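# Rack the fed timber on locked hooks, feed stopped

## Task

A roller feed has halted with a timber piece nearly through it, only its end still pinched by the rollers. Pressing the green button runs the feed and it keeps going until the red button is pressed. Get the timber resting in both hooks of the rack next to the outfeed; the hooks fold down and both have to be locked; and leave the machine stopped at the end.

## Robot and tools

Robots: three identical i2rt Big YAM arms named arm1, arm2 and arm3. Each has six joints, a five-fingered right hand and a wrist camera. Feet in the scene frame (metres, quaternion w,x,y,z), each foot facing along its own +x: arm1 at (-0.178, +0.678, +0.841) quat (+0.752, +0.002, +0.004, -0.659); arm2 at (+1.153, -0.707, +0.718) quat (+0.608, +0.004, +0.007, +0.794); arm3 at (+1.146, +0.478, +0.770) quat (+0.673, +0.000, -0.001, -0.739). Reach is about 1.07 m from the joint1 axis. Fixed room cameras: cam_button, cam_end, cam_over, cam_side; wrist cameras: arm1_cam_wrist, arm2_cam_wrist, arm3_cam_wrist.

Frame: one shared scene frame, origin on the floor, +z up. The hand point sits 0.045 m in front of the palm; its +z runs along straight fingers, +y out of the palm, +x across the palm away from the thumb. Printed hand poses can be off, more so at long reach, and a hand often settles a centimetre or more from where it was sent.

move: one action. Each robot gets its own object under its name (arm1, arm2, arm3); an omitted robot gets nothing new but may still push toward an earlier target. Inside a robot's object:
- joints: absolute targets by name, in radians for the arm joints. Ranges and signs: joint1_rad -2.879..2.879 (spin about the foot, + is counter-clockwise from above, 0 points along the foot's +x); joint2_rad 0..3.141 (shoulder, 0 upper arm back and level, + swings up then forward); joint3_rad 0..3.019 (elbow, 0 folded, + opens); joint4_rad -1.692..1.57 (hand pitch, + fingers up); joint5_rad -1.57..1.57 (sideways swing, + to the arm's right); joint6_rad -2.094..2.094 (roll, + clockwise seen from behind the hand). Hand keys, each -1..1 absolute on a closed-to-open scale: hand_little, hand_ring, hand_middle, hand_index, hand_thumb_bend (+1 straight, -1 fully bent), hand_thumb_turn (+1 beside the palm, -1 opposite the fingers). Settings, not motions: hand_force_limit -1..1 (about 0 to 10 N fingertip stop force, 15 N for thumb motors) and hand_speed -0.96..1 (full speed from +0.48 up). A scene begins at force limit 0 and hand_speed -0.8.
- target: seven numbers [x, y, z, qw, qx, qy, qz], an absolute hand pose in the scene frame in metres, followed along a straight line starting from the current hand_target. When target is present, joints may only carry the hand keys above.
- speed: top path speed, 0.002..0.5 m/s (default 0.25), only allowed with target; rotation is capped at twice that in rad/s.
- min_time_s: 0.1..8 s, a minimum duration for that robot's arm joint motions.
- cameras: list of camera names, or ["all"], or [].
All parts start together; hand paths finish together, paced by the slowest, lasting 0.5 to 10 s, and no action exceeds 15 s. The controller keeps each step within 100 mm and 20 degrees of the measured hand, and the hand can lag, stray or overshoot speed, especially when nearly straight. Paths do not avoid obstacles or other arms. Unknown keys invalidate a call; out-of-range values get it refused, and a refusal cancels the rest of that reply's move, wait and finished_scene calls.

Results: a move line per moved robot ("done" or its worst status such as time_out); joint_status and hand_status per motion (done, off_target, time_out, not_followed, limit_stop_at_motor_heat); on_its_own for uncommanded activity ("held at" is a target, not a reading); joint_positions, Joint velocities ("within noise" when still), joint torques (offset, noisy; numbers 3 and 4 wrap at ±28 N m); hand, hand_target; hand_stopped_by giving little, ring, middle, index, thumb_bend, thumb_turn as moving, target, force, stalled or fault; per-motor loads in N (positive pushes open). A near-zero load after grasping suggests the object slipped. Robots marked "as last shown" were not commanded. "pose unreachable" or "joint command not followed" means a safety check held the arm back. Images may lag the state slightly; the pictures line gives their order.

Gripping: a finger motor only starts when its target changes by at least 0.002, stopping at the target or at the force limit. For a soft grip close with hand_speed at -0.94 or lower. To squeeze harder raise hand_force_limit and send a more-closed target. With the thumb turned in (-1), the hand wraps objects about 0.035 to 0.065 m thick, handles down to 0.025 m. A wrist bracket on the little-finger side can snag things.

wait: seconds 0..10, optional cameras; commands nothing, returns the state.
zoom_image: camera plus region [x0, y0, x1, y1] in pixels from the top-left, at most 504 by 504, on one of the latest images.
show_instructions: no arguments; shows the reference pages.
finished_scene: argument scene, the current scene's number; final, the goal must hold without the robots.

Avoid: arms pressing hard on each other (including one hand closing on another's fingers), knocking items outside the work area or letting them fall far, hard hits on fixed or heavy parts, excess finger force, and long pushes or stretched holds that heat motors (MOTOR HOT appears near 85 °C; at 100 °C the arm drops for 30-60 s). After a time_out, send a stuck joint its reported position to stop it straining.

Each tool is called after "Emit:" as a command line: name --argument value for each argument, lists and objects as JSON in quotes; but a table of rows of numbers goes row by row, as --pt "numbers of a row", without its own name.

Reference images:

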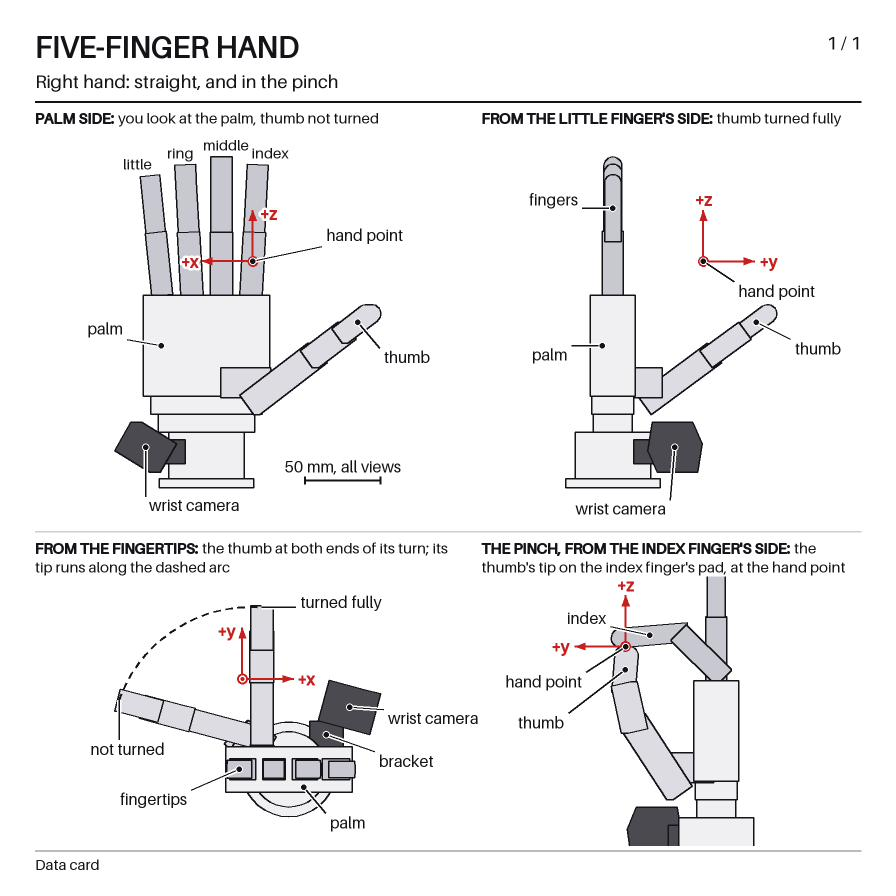

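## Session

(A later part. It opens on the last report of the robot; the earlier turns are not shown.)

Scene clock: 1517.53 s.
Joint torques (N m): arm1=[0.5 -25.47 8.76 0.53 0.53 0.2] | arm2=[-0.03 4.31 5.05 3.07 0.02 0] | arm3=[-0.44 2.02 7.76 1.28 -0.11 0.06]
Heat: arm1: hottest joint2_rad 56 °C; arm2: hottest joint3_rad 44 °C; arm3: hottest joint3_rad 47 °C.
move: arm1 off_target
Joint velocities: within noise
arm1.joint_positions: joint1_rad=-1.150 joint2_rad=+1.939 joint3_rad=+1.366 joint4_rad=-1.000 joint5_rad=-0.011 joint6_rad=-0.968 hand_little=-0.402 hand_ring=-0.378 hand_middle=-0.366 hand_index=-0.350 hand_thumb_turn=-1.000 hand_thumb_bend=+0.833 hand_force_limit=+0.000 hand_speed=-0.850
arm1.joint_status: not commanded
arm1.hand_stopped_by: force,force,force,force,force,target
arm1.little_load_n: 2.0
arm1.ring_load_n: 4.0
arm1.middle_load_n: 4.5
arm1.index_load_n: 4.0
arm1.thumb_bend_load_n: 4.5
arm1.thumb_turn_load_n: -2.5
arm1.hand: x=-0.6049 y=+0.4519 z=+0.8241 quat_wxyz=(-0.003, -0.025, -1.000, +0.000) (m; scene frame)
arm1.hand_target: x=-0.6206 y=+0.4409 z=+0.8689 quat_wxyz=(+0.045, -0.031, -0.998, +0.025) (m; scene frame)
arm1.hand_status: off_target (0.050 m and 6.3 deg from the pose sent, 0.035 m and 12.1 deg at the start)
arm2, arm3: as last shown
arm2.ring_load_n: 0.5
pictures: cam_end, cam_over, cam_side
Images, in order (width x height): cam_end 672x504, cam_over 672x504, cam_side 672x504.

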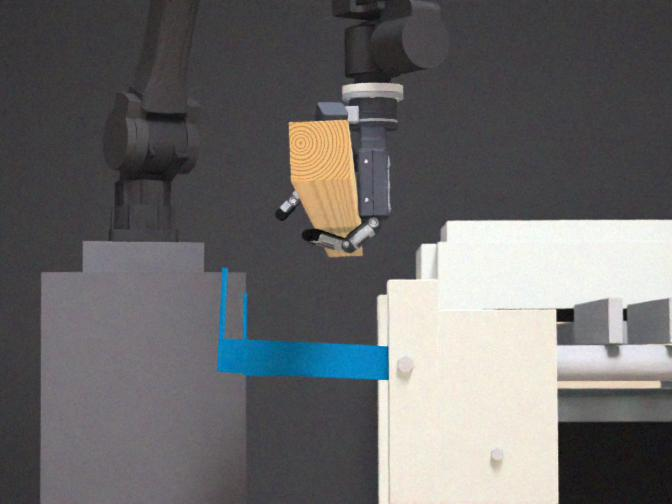

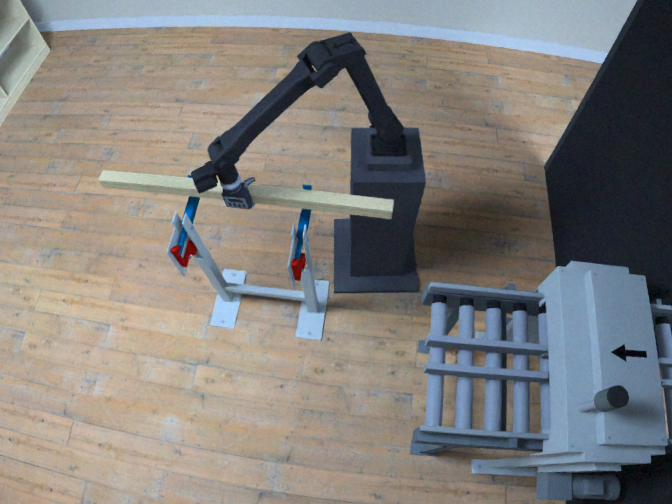

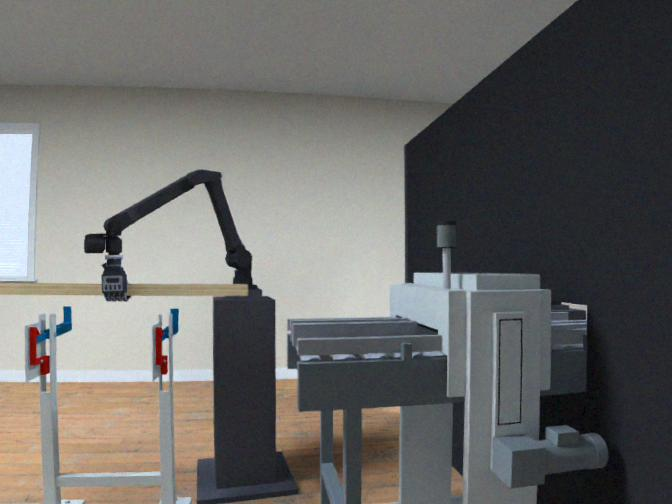

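Emit:
move --arm1 '{"target": [-0.610, 0.452, 0.838, -0.046, 0.006, 0.998, -0.025], "speed": 0.05}' --cameras '["cam_side", "cam_over", "cam_end"]'

Emit:
zoom_image --camera "cam_over" --region '[80, 140, 420, 300]'

Emit:
zoom_image --camera "cam_side" --region '[0, 240, 280, 400]'

Scene clock: 1542.23 s.
Joint torques (N m): arm1=[0.03 -24.29 8.23 0.62 0.47 -0.13] | arm2=[-0.03 4.31 5.05 3.07 0.02 0] | arm3=[-0.62 1.44 7.99 1.29 -0.08 0.05]
Heat: arm1: hottest joint2_rad 56 °C; arm2: hottest joint3_rad 44 °C; arm3: hottest joint3_rad 47 °C.
move: arm1 off_target
Joint velocities: within noise
arm1.joint_positions: joint1_rad=-1.150 joint2_rad=+1.934 joint3_rad=+1.271 joint4_rad=-0.905 joint5_rad=-0.011 joint6_rad=-0.990 hand_little=-0.402 hand_ring=-0.378 hand_middle=-0.366 hand_index=-0.350 hand_thumb_turn=-1.000 hand_thumb_bend=+0.833 hand_force_limit=+0.000 hand_speed=-0.850
arm1.joint_status: not commanded
arm1.hand_stopped_by: force,force,force,force,force,target
arm1.little_load_n: 2.0
arm1.ring_load_n: 4.0
arm1.middle_load_n: 5.0
arm1.index_load_n: 4.0
arm1.thumb_bend_load_n: 4.5
arm1.thumb_turn_load_n: -2.5
arm1.hand: x=-0.5894 y=+0.4632 z=+0.7972 quat_wxyz=(+0.000, -0.014, -1.000, +0.002) (m; scene frame)
arm1.hand_target: x=-0.6087 y=+0.4527 z=+0.8373 quat_wxyz=(+0.046, -0.006, -0.999, +0.025) (m; scene frame)
arm1.hand_status: off_target (0.047 m and 6.0 deg from the pose sent, 0.015 m and 6.7 deg at the start)
arm2, arm3: as last shown
arm2.ring_load_n: 0.0
pictures: cam_end, cam_over, cam_side
Images, in order (width x height): cam_end 672x504, cam_over 672x504, cam_side 672x504.

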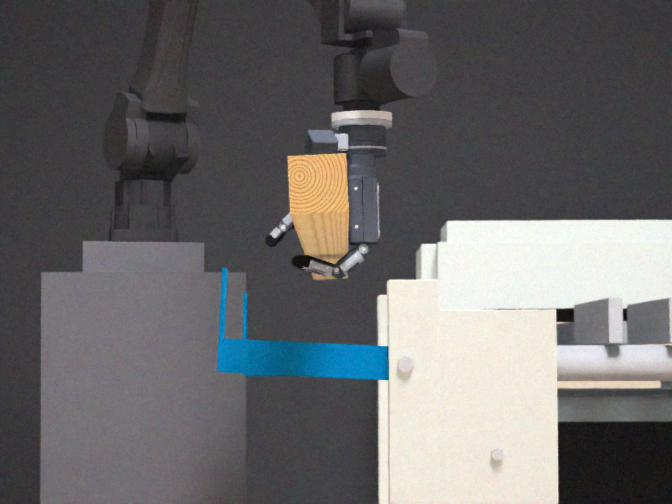

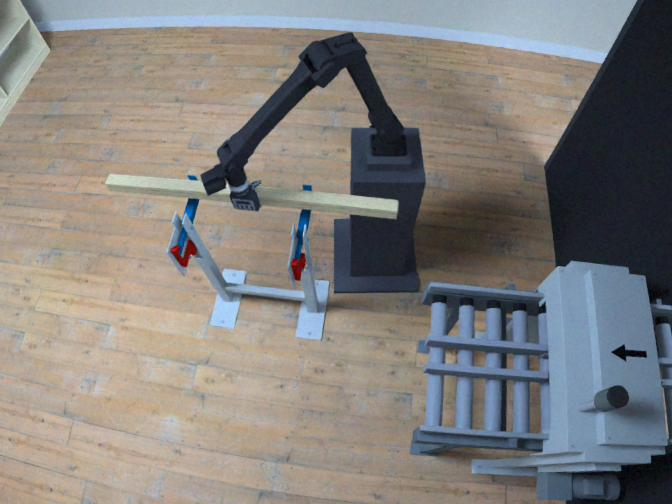

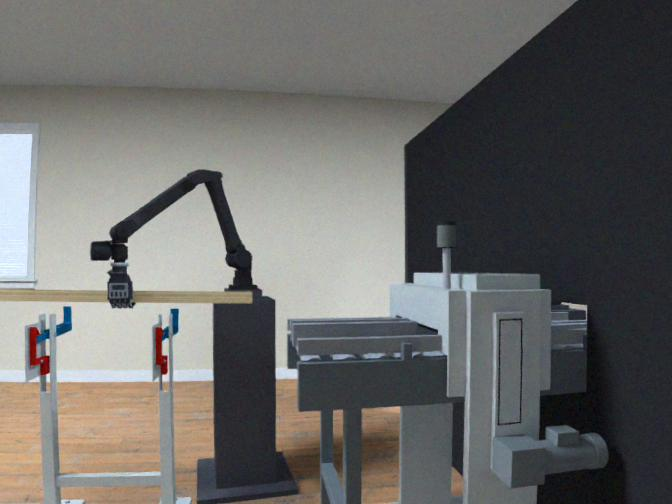

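Scaled by 1.482 from the camera's 672x504 image, which has a finer 960x720 frame.

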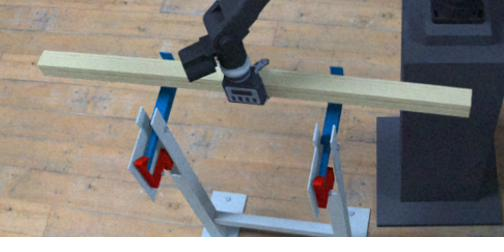

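Scaled by 1.800 from the camera's 672x504 image, which has a finer 960x720 frame.

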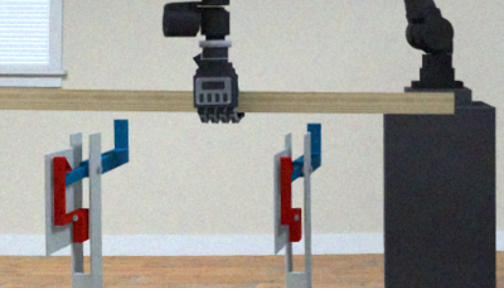

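Emit:
move --arm1 '{"target": [-0.612, 0.462, 0.785, -0.046, 0.002, 0.998, -0.025], "speed": 0.04}' --cameras '["cam_side", "cam_over", "cam_end"]'

Emit:
zoom_image --camera "cam_over" --region '[80, 140, 420, 300]'

Emit:
zoom_image --camera "cam_side" --region '[0, 240, 280, 400]'

Scene clock: 1562.63 s.
Joint torques (N m): arm1=[-0.79 -19.31 8.01 0.8 0.38 -0.17] | arm2=[-0.03 4.31 5.07 3.07 0.02 0] | arm3=[-0.56 1.03 8.08 1.21 -0.06 0.05]
Heat: arm1: hottest joint2_rad 57 °C; arm2: hottest joint3_rad 44 °C; arm3: hottest joint3_rad 47 °C.
move: arm1 off_target
Joint velocities: within noise
arm1.joint_positions: joint1_rad=-1.154 joint2_rad=+1.955 joint3_rad=+1.221 joint4_rad=-0.783 joint5_rad=-0.011 joint6_rad=-1.013 hand_little=-0.402 hand_ring=-0.378 hand_middle=-0.366 hand_index=-0.350 hand_thumb_turn=-1.000 hand_thumb_bend=+0.833 hand_force_limit=+0.000 hand_speed=-0.850
arm1.joint_status: not commanded
arm1.hand_stopped_by: force,force,force,force,force,target
arm1.little_load_n: 2.0
arm1.ring_load_n: 4.5
arm1.middle_load_n: 4.5
arm1.index_load_n: 3.5
arm1.thumb_bend_load_n: 4.5
arm1.thumb_turn_load_n: -2.5
arm1.hand: x=-0.5942 y=+0.4644 z=+0.7694 quat_wxyz=(+0.021, -0.005, -1.000, +0.015) (m; scene frame)
arm1.hand_target: x=-0.6115 y=+0.4622 z=+0.7852 quat_wxyz=(+0.046, -0.002, -0.999, +0.025) (m; scene frame)
arm1.hand_status: off_target (0.024 m and 3.1 deg from the pose sent, 0.026 m and 6.1 deg at the start)
arm2.joint_positions: joint1_rad=+0.092 joint2_rad=+0.798 joint3_rad=+2.184 joint4_rad=-1.519 joint5_rad=+0.016 joint6_rad=-1.219 hand_little=-1.000 hand_ring=-1.000 hand_middle=-1.000 hand_index=+1.000 hand_thumb_turn=+1.000 hand_thumb_bend=+1.000 hand_force_limit=+0.000 hand_speed=-0.500
arm2.joint_status: not commanded
arm2.hand_stopped_by: target,target,target,target,target,target
arm2.little_load_n: 0.0
arm2.ring_load_n: 0.5
arm2.middle_load_n: 0.0
arm2.index_load_n: 0.0
arm2.thumb_bend_load_n: 0.0
arm2.thumb_turn_load_n: 0.0
arm2.hand: x=+1.1634 y=-0.5584 z=+1.4567 quat_wxyz=(-0.598, +0.539, +0.526, +0.275) (m; scene frame)
arm2.hand_target: x=+1.1636 y=-0.5603 z=+1.4661 quat_wxyz=(-0.610, +0.533, +0.517, +0.277) (m; scene frame)
arm2.hand_status: not commanded
arm3: as last shown
arm3.middle_load_n: -0.5
pictures: cam_end, cam_over, cam_side
Images, in order (width x height): cam_end 672x504, cam_over 672x504, cam_side 672x504.

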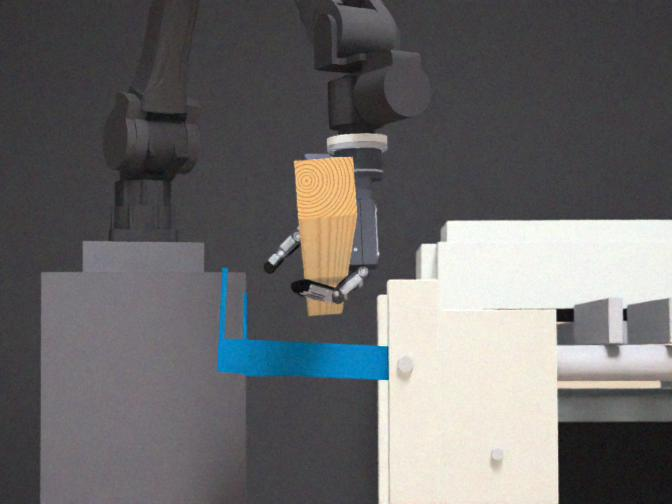

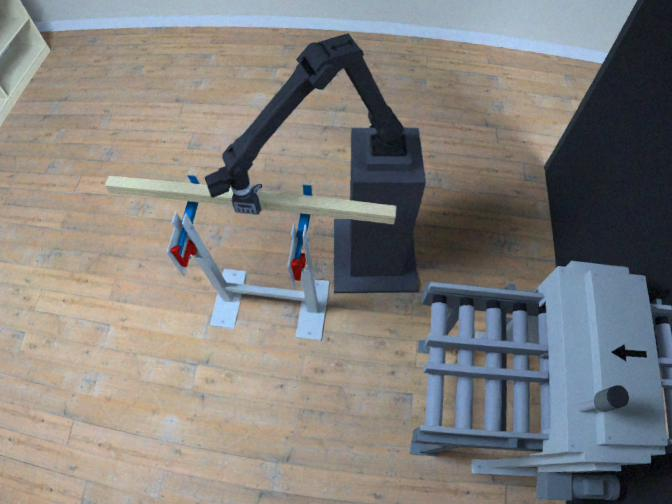

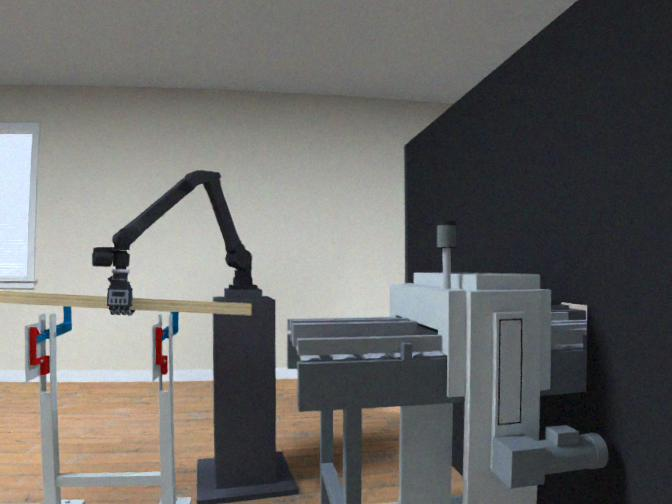

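Scaled by 1.482 from the camera's 672x504 image, which has a finer 960x720 frame.

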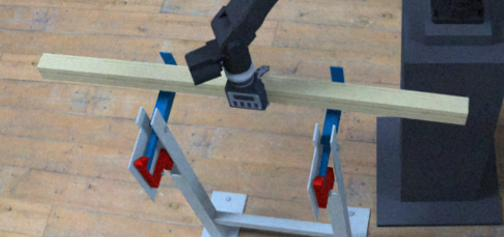

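Scaled by 1.800 from the camera's 672x504 image, which has a finer 960x720 frame.

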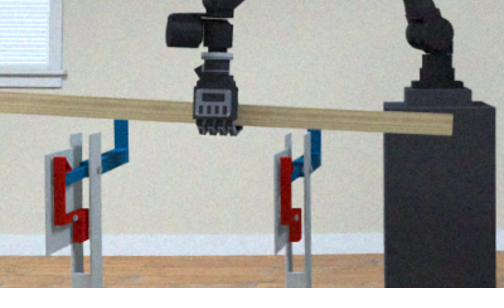

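Emit:
move --arm1 '{"target": [-0.614, 0.476, 0.745, -0.013, 0.002, 0.9999, -0.006], "speed": 0.04}' --cameras '["cam_side", "cam_over", "cam_end"]'

Emit:
zoom_image --camera "cam_over" --region '[80, 140, 420, 300]'

Emit:
zoom_image --camera "cam_side" --region '[0, 240, 280, 400]'

Scene clock: 1572.53 s.
Joint torques (N m): arm1=[-0.79 -20.25 9.8 0.46 0.31 -0.12] | arm2=[-0.03 4.31 5.05 3.07 0.02 0] | arm3=[-0.79 1.85 7.91 1.31 -0.07 0.04]
Heat: arm1: hottest joint2_rad 54 °C; arm2: hottest joint3_rad 43 °C; arm3: hottest joint3_rad 47 °C.
move: arm1 off_target
Joint velocities: within noise
arm1.joint_positions: joint1_rad=-1.179 joint2_rad=+2.058 joint3_rad=+1.221 joint4_rad=-0.782 joint5_rad=-0.011 joint6_rad=-1.042 hand_little=-0.402 hand_ring=-0.378 hand_middle=-0.366 hand_index=-0.350 hand_thumb_turn=-1.000 hand_thumb_bend=+0.833 hand_force_limit=+0.000 hand_speed=-0.850
arm1.joint_status: not commanded
arm1.hand_stopped_by: force,force,force,force,force,target
arm1.little_load_n: 2.0
arm1.ring_load_n: 4.5
arm1.middle_load_n: 5.0
arm1.index_load_n: 3.5
arm1.thumb_bend_load_n: 4.5
arm1.thumb_turn_load_n: -2.5
arm1.hand: x=-0.5817 y=+0.4875 z=+0.7249 quat_wxyz=(-0.022, -0.004, -1.000, -0.011) (m; scene frame)
arm1.hand_target: x=-0.6127 y=+0.4767 z=+0.7460 quat_wxyz=(+0.013, -0.002, -1.000, +0.006) (m; scene frame)
arm1.hand_status: off_target (0.040 m and 4.5 deg from the pose sent, 0.033 m and 1.4 deg at the start)
arm2, arm3: as last shown
arm2.ring_load_n: 0.0
arm3.middle_load_n: 0.0
pictures: cam_end, cam_over, cam_side
Images, in order (width x height): cam_end 672x504, cam_over 672x504, cam_side 672x504.

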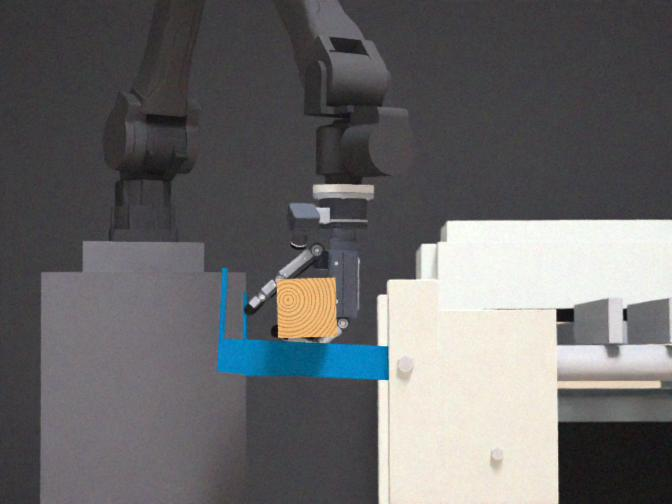

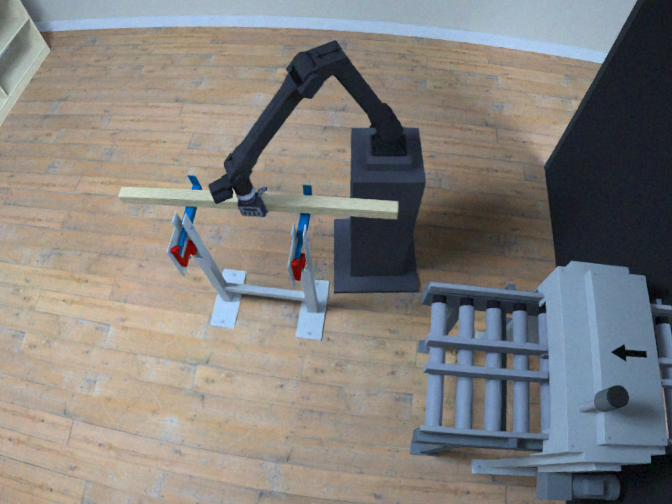

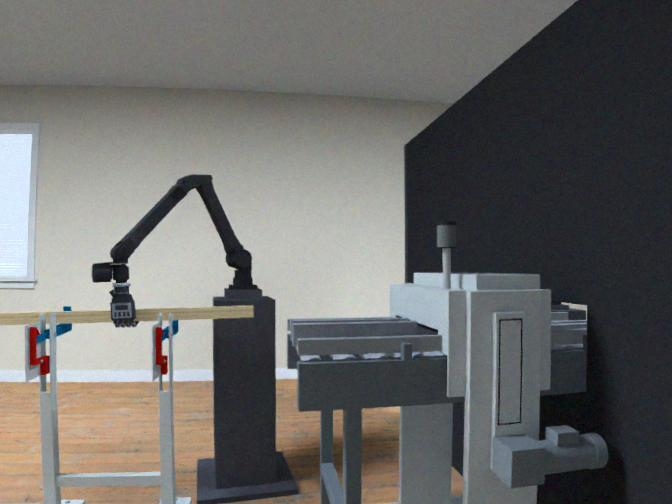

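Scaled by 1.482 from the camera's 672x504 image, which has a finer 960x720 frame.

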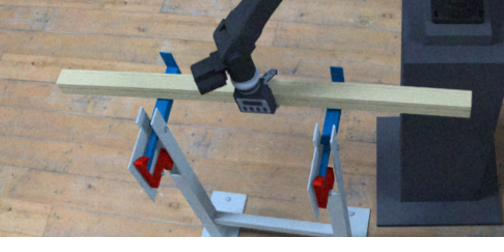

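Scaled by 1.800 from the camera's 672x504 image, which has a finer 960x720 frame.

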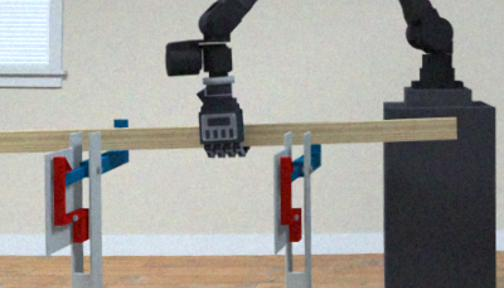

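Emit:
move --arm1 '{"target": [-0.614, 0.474, 0.715, -0.022, 0.004, 0.9996, -0.012], "speed": 0.03}' --cameras '["cam_side", "cam_over", "cam_end"]'

Emit:
zoom_image --camera "cam_end" --region '[180, 180, 480, 405]'

Emit:
zoom_image --camera "cam_side" --region '[0, 240, 280, 400]'

Scene clock: 1579.80 s.
Joint torques (N m): arm1=[-0.26 -19.66 7.92 0.64 0.26 -0.05] | arm2=[-0.03 4.37 5.07 3.07 0.02 0] | arm3=[-0.56 1.32 7.91 1.26 -0.09 0.03]
Heat: arm1: hottest joint2_rad 53 °C; arm2: hottest joint3_rad 43 °C; arm3: hottest joint3_rad 47 °C.
move: arm1 off_target
Joint velocities: within noise
arm1.joint_positions: joint1_rad=-1.179 joint2_rad=+2.097 joint3_rad=+1.221 joint4_rad=-0.697 joint5_rad=-0.012 joint6_rad=-1.042 hand_little=-0.402 hand_ring=-0.378 hand_middle=-0.366 hand_index=-0.350 hand_thumb_turn=-1.000 hand_thumb_bend=+0.833 hand_force_limit=+0.000 hand_speed=-0.850
arm1.joint_status: not commanded
arm1.hand_stopped_by: force,force,force,force,force,target
arm1.little_load_n: 2.5
arm1.ring_load_n: 4.5
arm1.middle_load_n: 4.5
arm1.index_load_n: 3.0
arm1.thumb_bend_load_n: 4.5
arm1.thumb_turn_load_n: -3.5
arm1.hand: x=-0.5925 y=+0.4813 z=+0.7024 quat_wxyz=(-0.003, -0.004, -1.000, +0.000) (m; scene frame)
arm1.hand_target: x=-0.6135 y=+0.4744 z=+0.7154 quat_wxyz=(+0.022, -0.004, -1.000, +0.012) (m; scene frame)
arm1.hand_status: off_target (0.026 m and 3.1 deg from the pose sent, 0.036 m and 5.7 deg at the start)
arm2, arm3: as last shown
arm2.little_load_n: 0.5
pictures: cam_end, cam_over, cam_side
Images, in order (width x height): cam_end 672x504, cam_over 672x504, cam_side 672x504.

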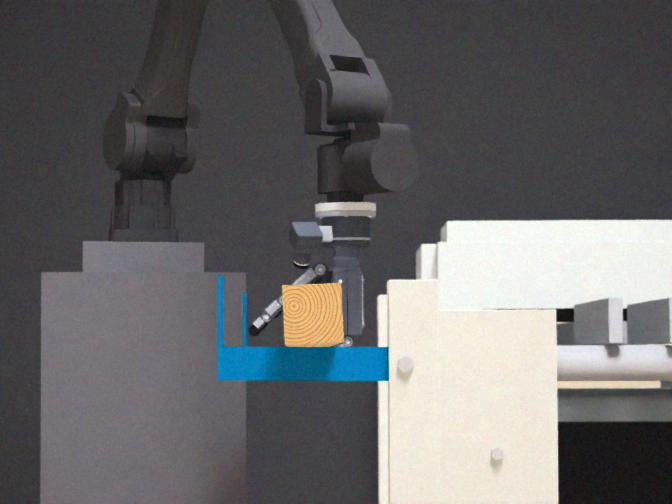

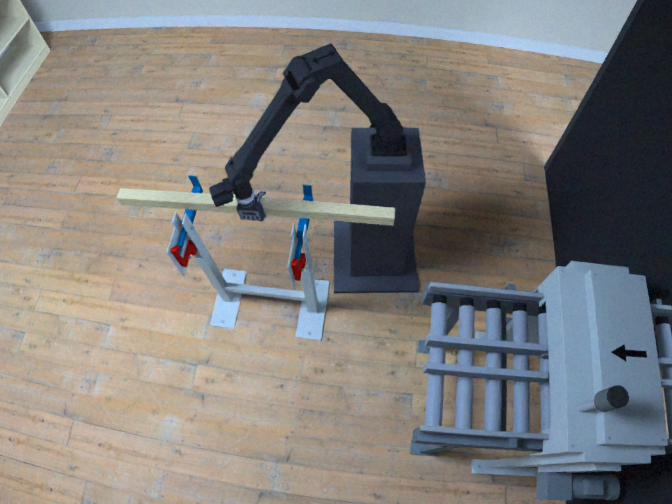

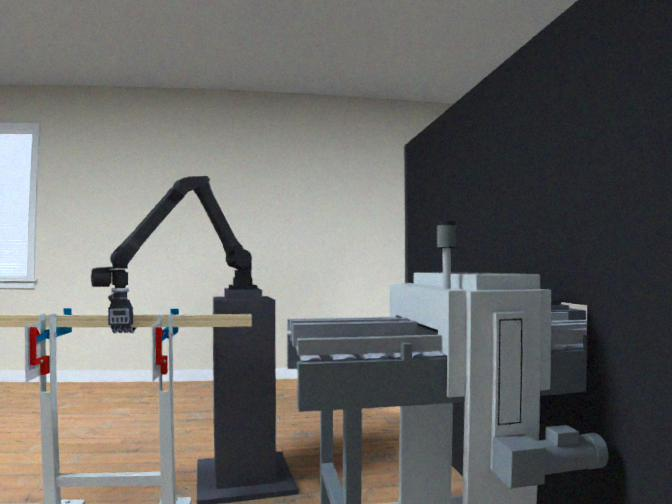

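Scaled by 1.680 from the camera's 672x504 image, which has a finer 960x720 frame.

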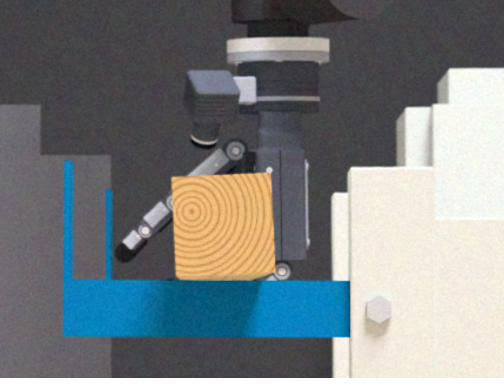

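Scaled by 1.800 from the camera's 672x504 image, which has a finer 960x720 frame.

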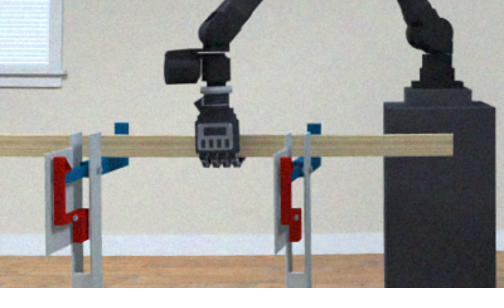

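Emit:
move --arm1 '{"target": [-0.614, 0.474, 0.698, -0.014, 0.004, 0.9996, -0.008], "speed": 0.03}' --cameras '["cam_side", "cam_over", "cam_end"]'

Emit:
zoom_image --camera "cam_end" --region '[180, 180, 480, 405]'

Emit:
zoom_image --camera "cam_side" --region '[0, 240, 280, 400]'

Scene clock: 1587.27 s.
Joint torques (N m): arm1=[-0.15 -16.03 9.24 1.01 0.18 -0.06] | arm2=[-0.03 4.31 5.07 3.07 0.02 0] | arm3=[-0.38 1.44 7.87 1.21 -0.06 0.01]
Heat: arm1: hottest joint2_rad 53 °C; arm2: hottest joint3_rad 43 °C; arm3: hottest joint3_rad 47 °C.
move: arm1 off_target
Joint velocities: within noise
arm1.joint_positions: joint1_rad=-1.179 joint2_rad=+2.100 joint3_rad=+1.221 joint4_rad=-0.697 joint5_rad=-0.012 joint6_rad=-1.042 hand_little=-0.402 hand_ring=-0.378 hand_middle=-0.366 hand_index=-0.350 hand_thumb_turn=-1.000 hand_thumb_bend=+0.833 hand_force_limit=+0.000 hand_speed=-0.850
arm1.joint_status: not commanded
arm1.hand_stopped_by: force,force,force,force,force,target
arm1.little_load_n: 2.5
arm1.ring_load_n: 3.5
arm1.middle_load_n: 3.0
arm1.index_load_n: 2.5
arm1.thumb_bend_load_n: 5.5
arm1.thumb_turn_load_n: -4.0
arm1.hand: x=-0.5919 y=+0.4817 z=+0.7011 quat_wxyz=(-0.004, -0.004, -1.000, +0.000) (m; scene frame)
arm1.hand_target: x=-0.6134 y=+0.4744 z=+0.6988 quat_wxyz=(+0.014, -0.004, -1.000, +0.008) (m; scene frame)
arm1.hand_status: off_target (0.024 m and 2.2 deg from the pose sent, 0.023 m and 2.1 deg at the start)
arm2, arm3: as last shown
arm2.little_load_n: 0.0
pictures: cam_end, cam_over, cam_side
Images, in order (width x height): cam_end 672x504, cam_over 672x504, cam_side 672x504.

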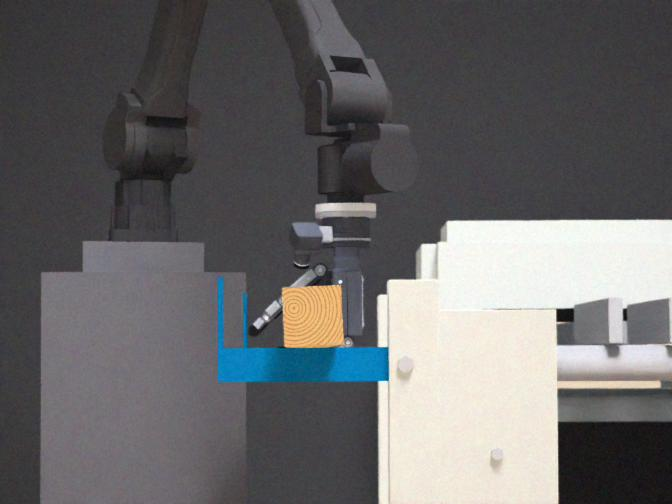

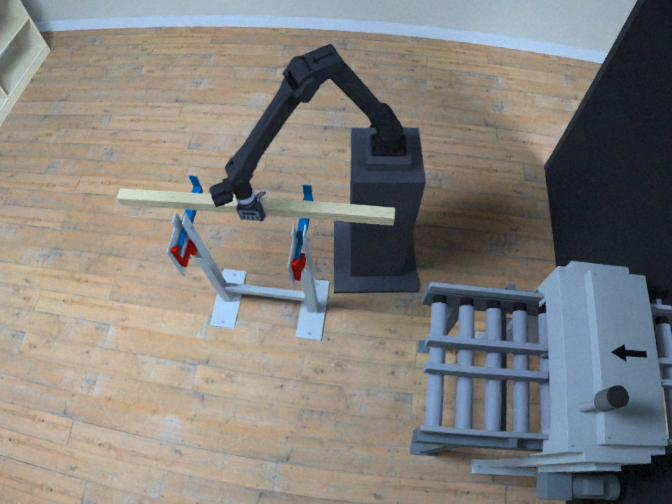

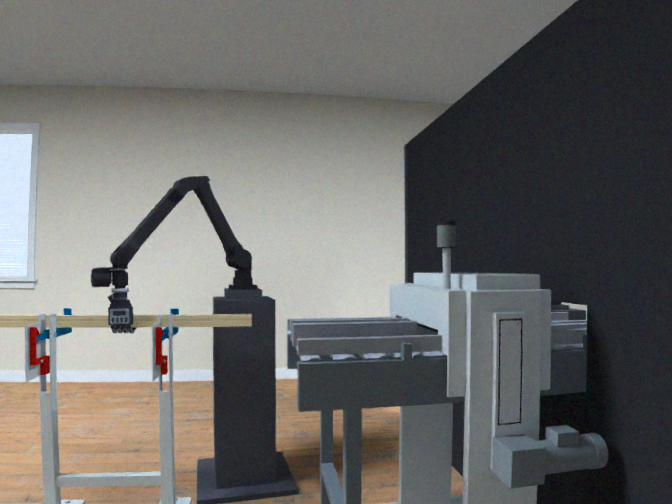

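Scaled by 1.680 from the camera's 672x504 image, which has a finer 960x720 frame.

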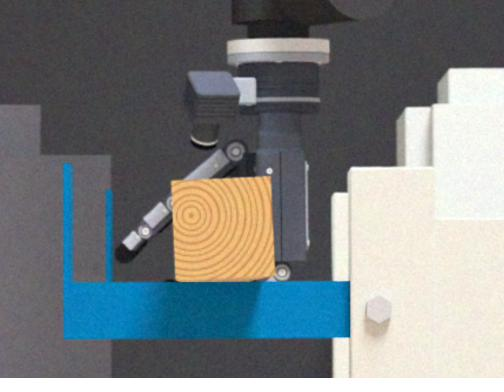

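Scaled by 1.800 from the camera's 672x504 image, which has a finer 960x720 frame.

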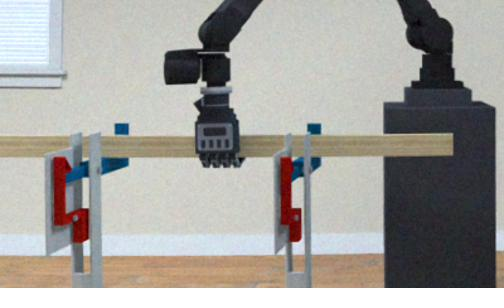

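Emit:
move --arm1 '{"target": [-0.612, 0.474, 0.682, -0.014, 0.004, 0.9996, -0.008], "speed": 0.03}' --cameras '["cam_end"]'

Emit:
zoom_image --camera "cam_end" --region '[180, 180, 480, 405]'

Scene clock: 1591.97 s.
Joint torques (N m): arm1=[-0.09 -13.92 8.72 2.06 0.16 -0.02] | arm2=[-0.03 4.31 5.07 3.07 0.02 0] | arm3=[-0.79 1.49 7.75 1.24 -0.1 0.02]
Heat: arm1: hottest joint2_rad 53 °C; arm2: hottest joint3_rad 43 °C; arm3: hottest joint3_rad 47 °C.
move: arm1 off_target
Joint velocities: within noise
arm1.joint_positions: joint1_rad=-1.179 joint2_rad=+2.102 joint3_rad=+1.221 joint4_rad=-0.695 joint5_rad=-0.011 joint6_rad=-1.042 hand_little=-0.402 hand_ring=-0.378 hand_middle=-0.366 hand_index=-0.350 hand_thumb_turn=-1.000 hand_thumb_bend=+0.833 hand_force_limit=+0.000 hand_speed=-0.850
arm1.joint_status: not commanded
arm1.hand_stopped_by: force,force,force,force,force,target
arm1.little_load_n: 2.0
arm1.ring_load_n: 3.0
arm1.middle_load_n: 2.5
arm1.index_load_n: 1.5
arm1.thumb_bend_load_n: 6.0
arm1.thumb_turn_load_n: -4.0
arm1.hand: x=-0.5921 y=+0.4817 z=+0.7005 quat_wxyz=(-0.003, -0.004, -1.000, +0.000) (m; scene frame)
arm1.hand_target: x=-0.6108 y=+0.4746 z=+0.6835 quat_wxyz=(+0.014, -0.004, -1.000, +0.008) (m; scene frame)
arm1.hand_status: off_target (0.028 m and 2.2 deg from the pose sent, 0.029 m and 2.2 deg at the start)
arm2, arm3: as last shown
pictures: cam_end
Images, in order (width x height): cam_end 672x504.

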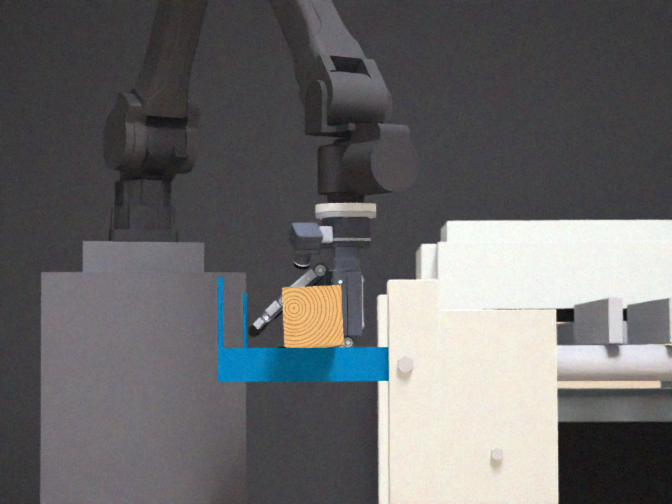

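Scaled by 1.680 from the camera's 672x504 image, which has a finer 960x720 frame.

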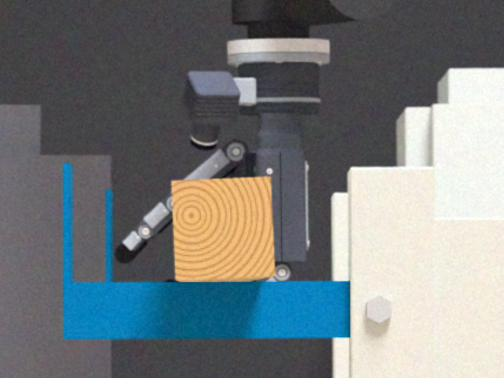

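Emit:
move --arm1 '{"joints": {"hand_thumb_bend": 1.0, "hand_index": -0.2, "hand_middle": -0.2, "hand_ring": -0.2, "hand_little": -0.2}}' --cameras '["cam_end", "cam_side"]'

Emit:
move --arm1 '{"joints": {"hand_index": 1.0, "hand_middle": 1.0, "hand_ring": 1.0, "hand_little": 1.0}}' --cameras '["cam_end", "cam_side", "cam_over", "arm1_cam_wrist"]'

Scene clock: 1599.57 s.
Joint torques (N m): arm1=[-0.5 -14.21 8.83 1.24 0.11 -0.05] | arm2=[0.03 4.31 5.05 3.07 0.02 0] | arm3=[-0.38 1.49 7.87 1.2 -0.1 0.03]
Heat: arm1: hottest joint2_rad 52 °C; arm2: hottest joint3_rad 43 °C; arm3: hottest joint3_rad 47 °C.
move: arm1 done
Joint velocities: within noise
arm1.joint_positions: joint1_rad=-1.178 joint2_rad=+2.103 joint3_rad=+1.221 joint4_rad=-0.671 joint5_rad=-0.010 joint6_rad=-1.040 hand_little=-0.200 hand_ring=-0.200 hand_middle=-0.200 hand_index=-0.200 hand_thumb_turn=-1.000 hand_thumb_bend=+1.000 hand_force_limit=+0.000 hand_speed=-0.850
arm1.joint_status: all done
arm1.hand_stopped_by: target,target,target,target,target,target
arm1.little_load_n: 0.0
arm1.ring_load_n: 0.0
arm1.middle_load_n: 0.0
arm1.index_load_n: 0.0
arm1.thumb_bend_load_n: 0.5
arm1.thumb_turn_load_n: 2.5
arm1.hand: x=-0.5970 y=+0.4781 z=+0.6987 quat_wxyz=(+0.007, -0.003, -1.000, +0.005) (m; scene frame)
arm1.hand_target: x=-0.6107 y=+0.4745 z=+0.6834 quat_wxyz=(+0.014, -0.004, -1.000, +0.008) (m; scene frame)
arm1.hand_status: not commanded
arm2: as last shown
arm3.joint_positions: joint1_rad=-0.896 joint2_rad=+0.624 joint3_rad=+1.386 joint4_rad=-1.619 joint5_rad=-0.132 joint6_rad=-1.261 hand_little=+1.000 hand_ring=+1.000 hand_middle=+1.000 hand_index=+1.000 hand_thumb_turn=+1.000 hand_thumb_bend=+1.000 hand_force_limit=+0.000 hand_speed=-0.800
arm3.joint_status: not commanded
arm3.hand_stopped_by: target,target,target,target,target,target
arm3.little_load_n: 0.0
arm3.ring_load_n: 0.0
arm3.middle_load_n: 0.0
arm3.index_load_n: 0.0
arm3.thumb_bend_load_n: 0.0
arm3.thumb_turn_load_n: 0.0
arm3.hand: x=+0.9884 y=+0.4023 z=+1.2034 quat_wxyz=(+0.288, +0.149, -0.923, +0.207) (m; scene frame)
arm3.hand_target: x=+0.9887 y=+0.4025 z=+1.2111 quat_wxyz=(+0.296, +0.149, -0.919, +0.211) (m; scene frame)
arm3.hand_status: not commanded
pictures: cam_end, cam_side
Images, in order (width x height): cam_end 672x504, cam_side 672x504.

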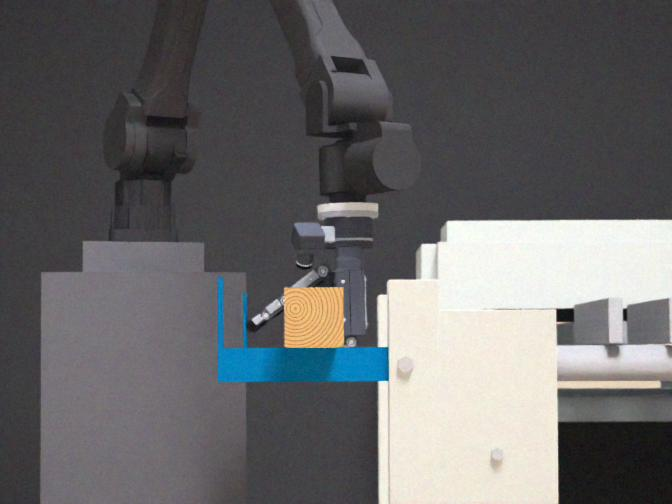

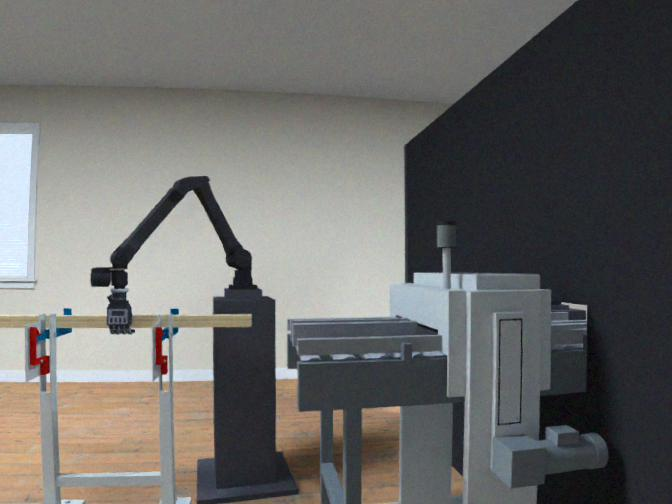

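Scene clock: 1602.93 s.
Joint torques (N m): arm1=[-0.44 -14.27 8.65 1.25 0.1 -0.03] | arm2=[0.03 4.25 5.05 3.07 0.02 0] | arm3=[-0.38 1.67 8.02 1.17 -0.1 0.08]
Heat: arm1: hottest joint2_rad 51 °C; arm2: hottest joint3_rad 43 °C; arm3: hottest joint3_rad 47 °C.
move: arm1 done
Joint velocities: within noise
arm1.joint_positions: joint1_rad=-1.178 joint2_rad=+2.103 joint3_rad=+1.221 joint4_rad=-0.671 joint5_rad=-0.010 joint6_rad=-1.040 hand_little=+1.000 hand_ring=+1.000 hand_middle=+1.000 hand_index=+1.000 hand_thumb_turn=-1.000 hand_thumb_bend=+1.000 hand_force_limit=+0.000 hand_speed=-0.850
arm1.joint_status: all done
arm1.hand_stopped_by: target,target,target,target,target,target
arm1.little_load_n: 0.0
arm1.ring_load_n: 0.0
arm1.middle_load_n: 0.5
arm1.index_load_n: 0.0
arm1.thumb_bend_load_n: 0.5
arm1.thumb_turn_load_n: 2.5
arm1.hand: x=-0.5970 y=+0.4781 z=+0.6987 quat_wxyz=(+0.007, -0.003, -1.000, +0.005) (m; scene frame)
arm1.hand_target: x=-0.6107 y=+0.4745 z=+0.6834 quat_wxyz=(+0.014, -0.004, -1.000, +0.008) (m; scene frame)
arm1.hand_status: not commanded
arm2, arm3: as last shown
pictures: arm1_cam_wrist, cam_end, cam_over, cam_side
Images, in order (width x height): arm1_cam_wrist 672x504, cam_end 672x504, cam_over 672x504, cam_side 672x504.

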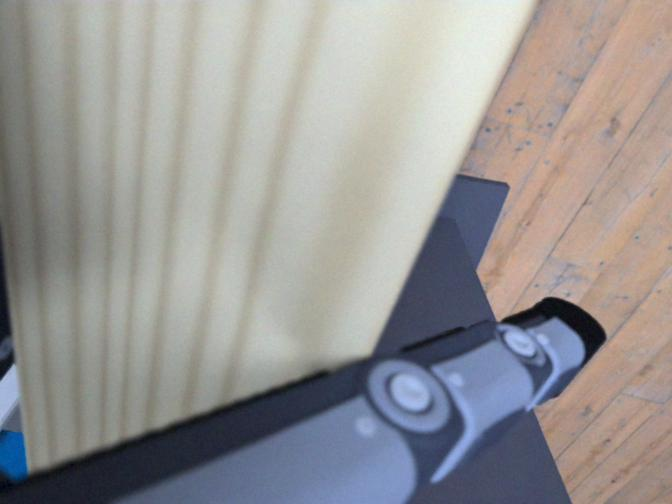

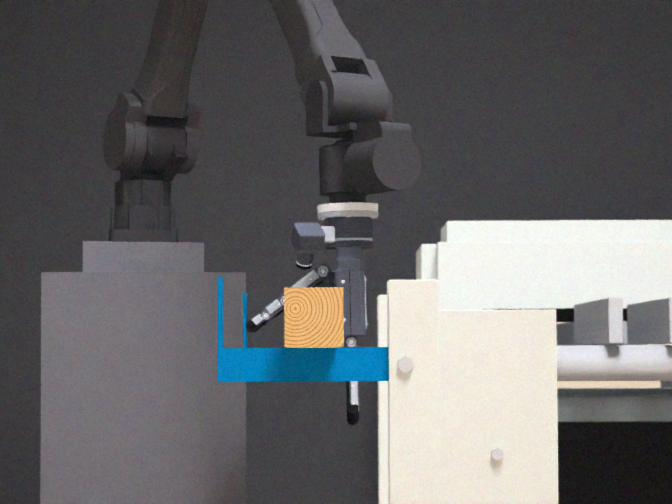

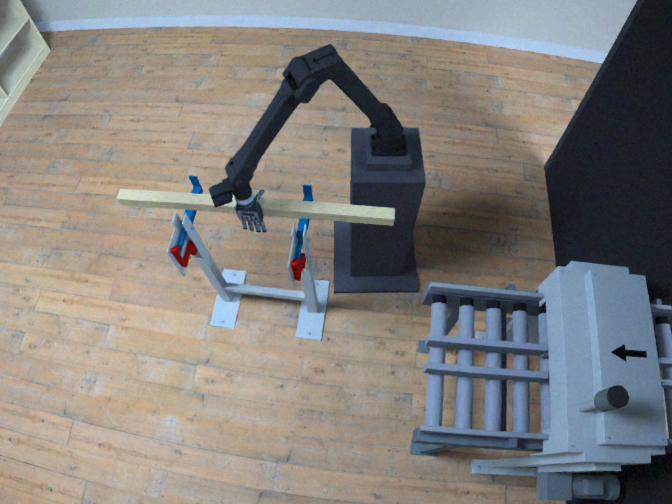

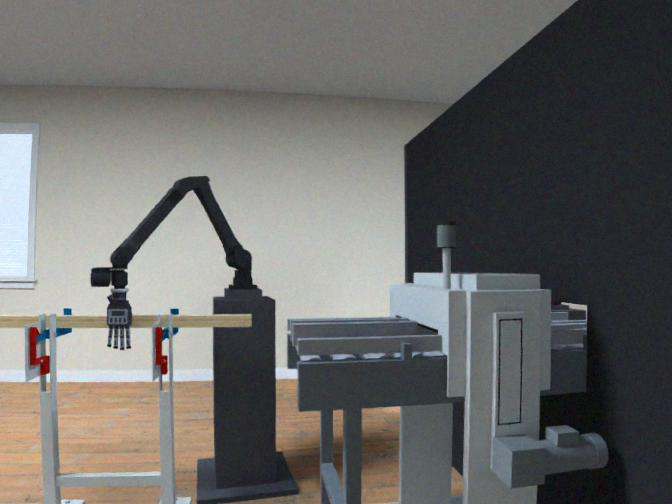

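Emit:
move --arm1 '{"target": [-0.605, 0.455, 0.760, 0, 0.004, 1.0, 0], "speed": 0.05}' --cameras '["cam_end", "arm1_cam_wrist"]'

Scene clock: 1608.47 s.
Joint torques (N m): arm1=[0.91 -19.6 9.98 -0.13 0.07 0.16] | arm2=[0.03 4.31 5.07 3.08 0.02 0] | arm3=[-0.91 1.96 7.84 1.21 -0.08 0.01]
Heat: arm1: hottest joint2_rad 51 °C; arm2: hottest joint3_rad 43 °C; arm3: hottest joint3_rad 47 °C.
move: arm1 off_target
Joint velocities: within noise
arm1.joint_positions: joint1_rad=-1.158 joint2_rad=+2.051 joint3_rad=+1.268 joint4_rad=-0.841 joint5_rad=-0.010 joint6_rad=-1.025 hand_little=+1.000 hand_ring=+1.000 hand_middle=+1.000 hand_index=+1.000 hand_thumb_turn=-1.000 hand_thumb_bend=+1.000 hand_force_limit=+0.000 hand_speed=-0.850
arm1.joint_status: not commanded
arm1.hand_stopped_by: target,target,target,target,target,target
arm1.little_load_n: 0.0
arm1.ring_load_n: 0.0
arm1.middle_load_n: 0.0
arm1.index_load_n: 0.0
arm1.thumb_bend_load_n: 0.0
arm1.thumb_turn_load_n: 0.0
arm1.hand: x=-0.5865 y=+0.4725 z=+0.7410 quat_wxyz=(-0.024, -0.001, -1.000, -0.013) (m; scene frame)
arm1.hand_target: x=-0.6041 y=+0.4554 z=+0.7603 quat_wxyz=(+0.000, -0.004, -1.000, +0.000) (m; scene frame)
arm1.hand_status: off_target (0.032 m and 3.1 deg from the pose sent, 0.066 m and 1.0 deg at the start)
arm2, arm3: as last shown
arm2.ring_load_n: 0.5
pictures: arm1_cam_wrist, cam_end
Images, in order (width x height): arm1_cam_wrist 672x504, cam_end 672x504.

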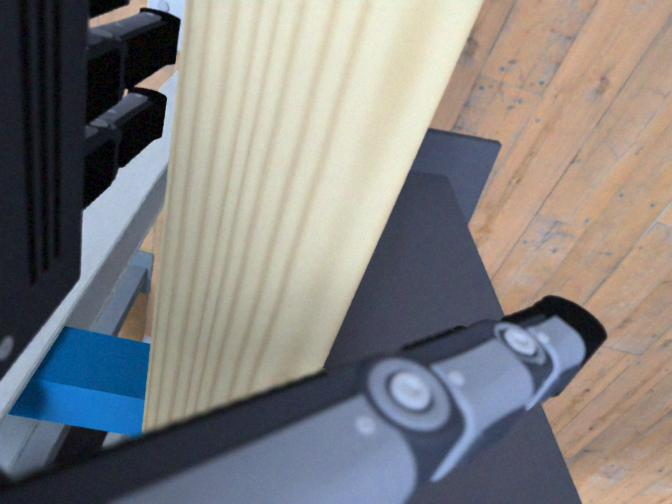

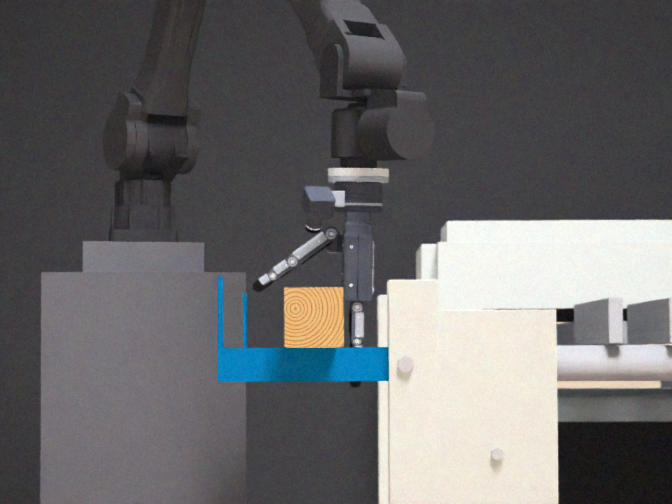

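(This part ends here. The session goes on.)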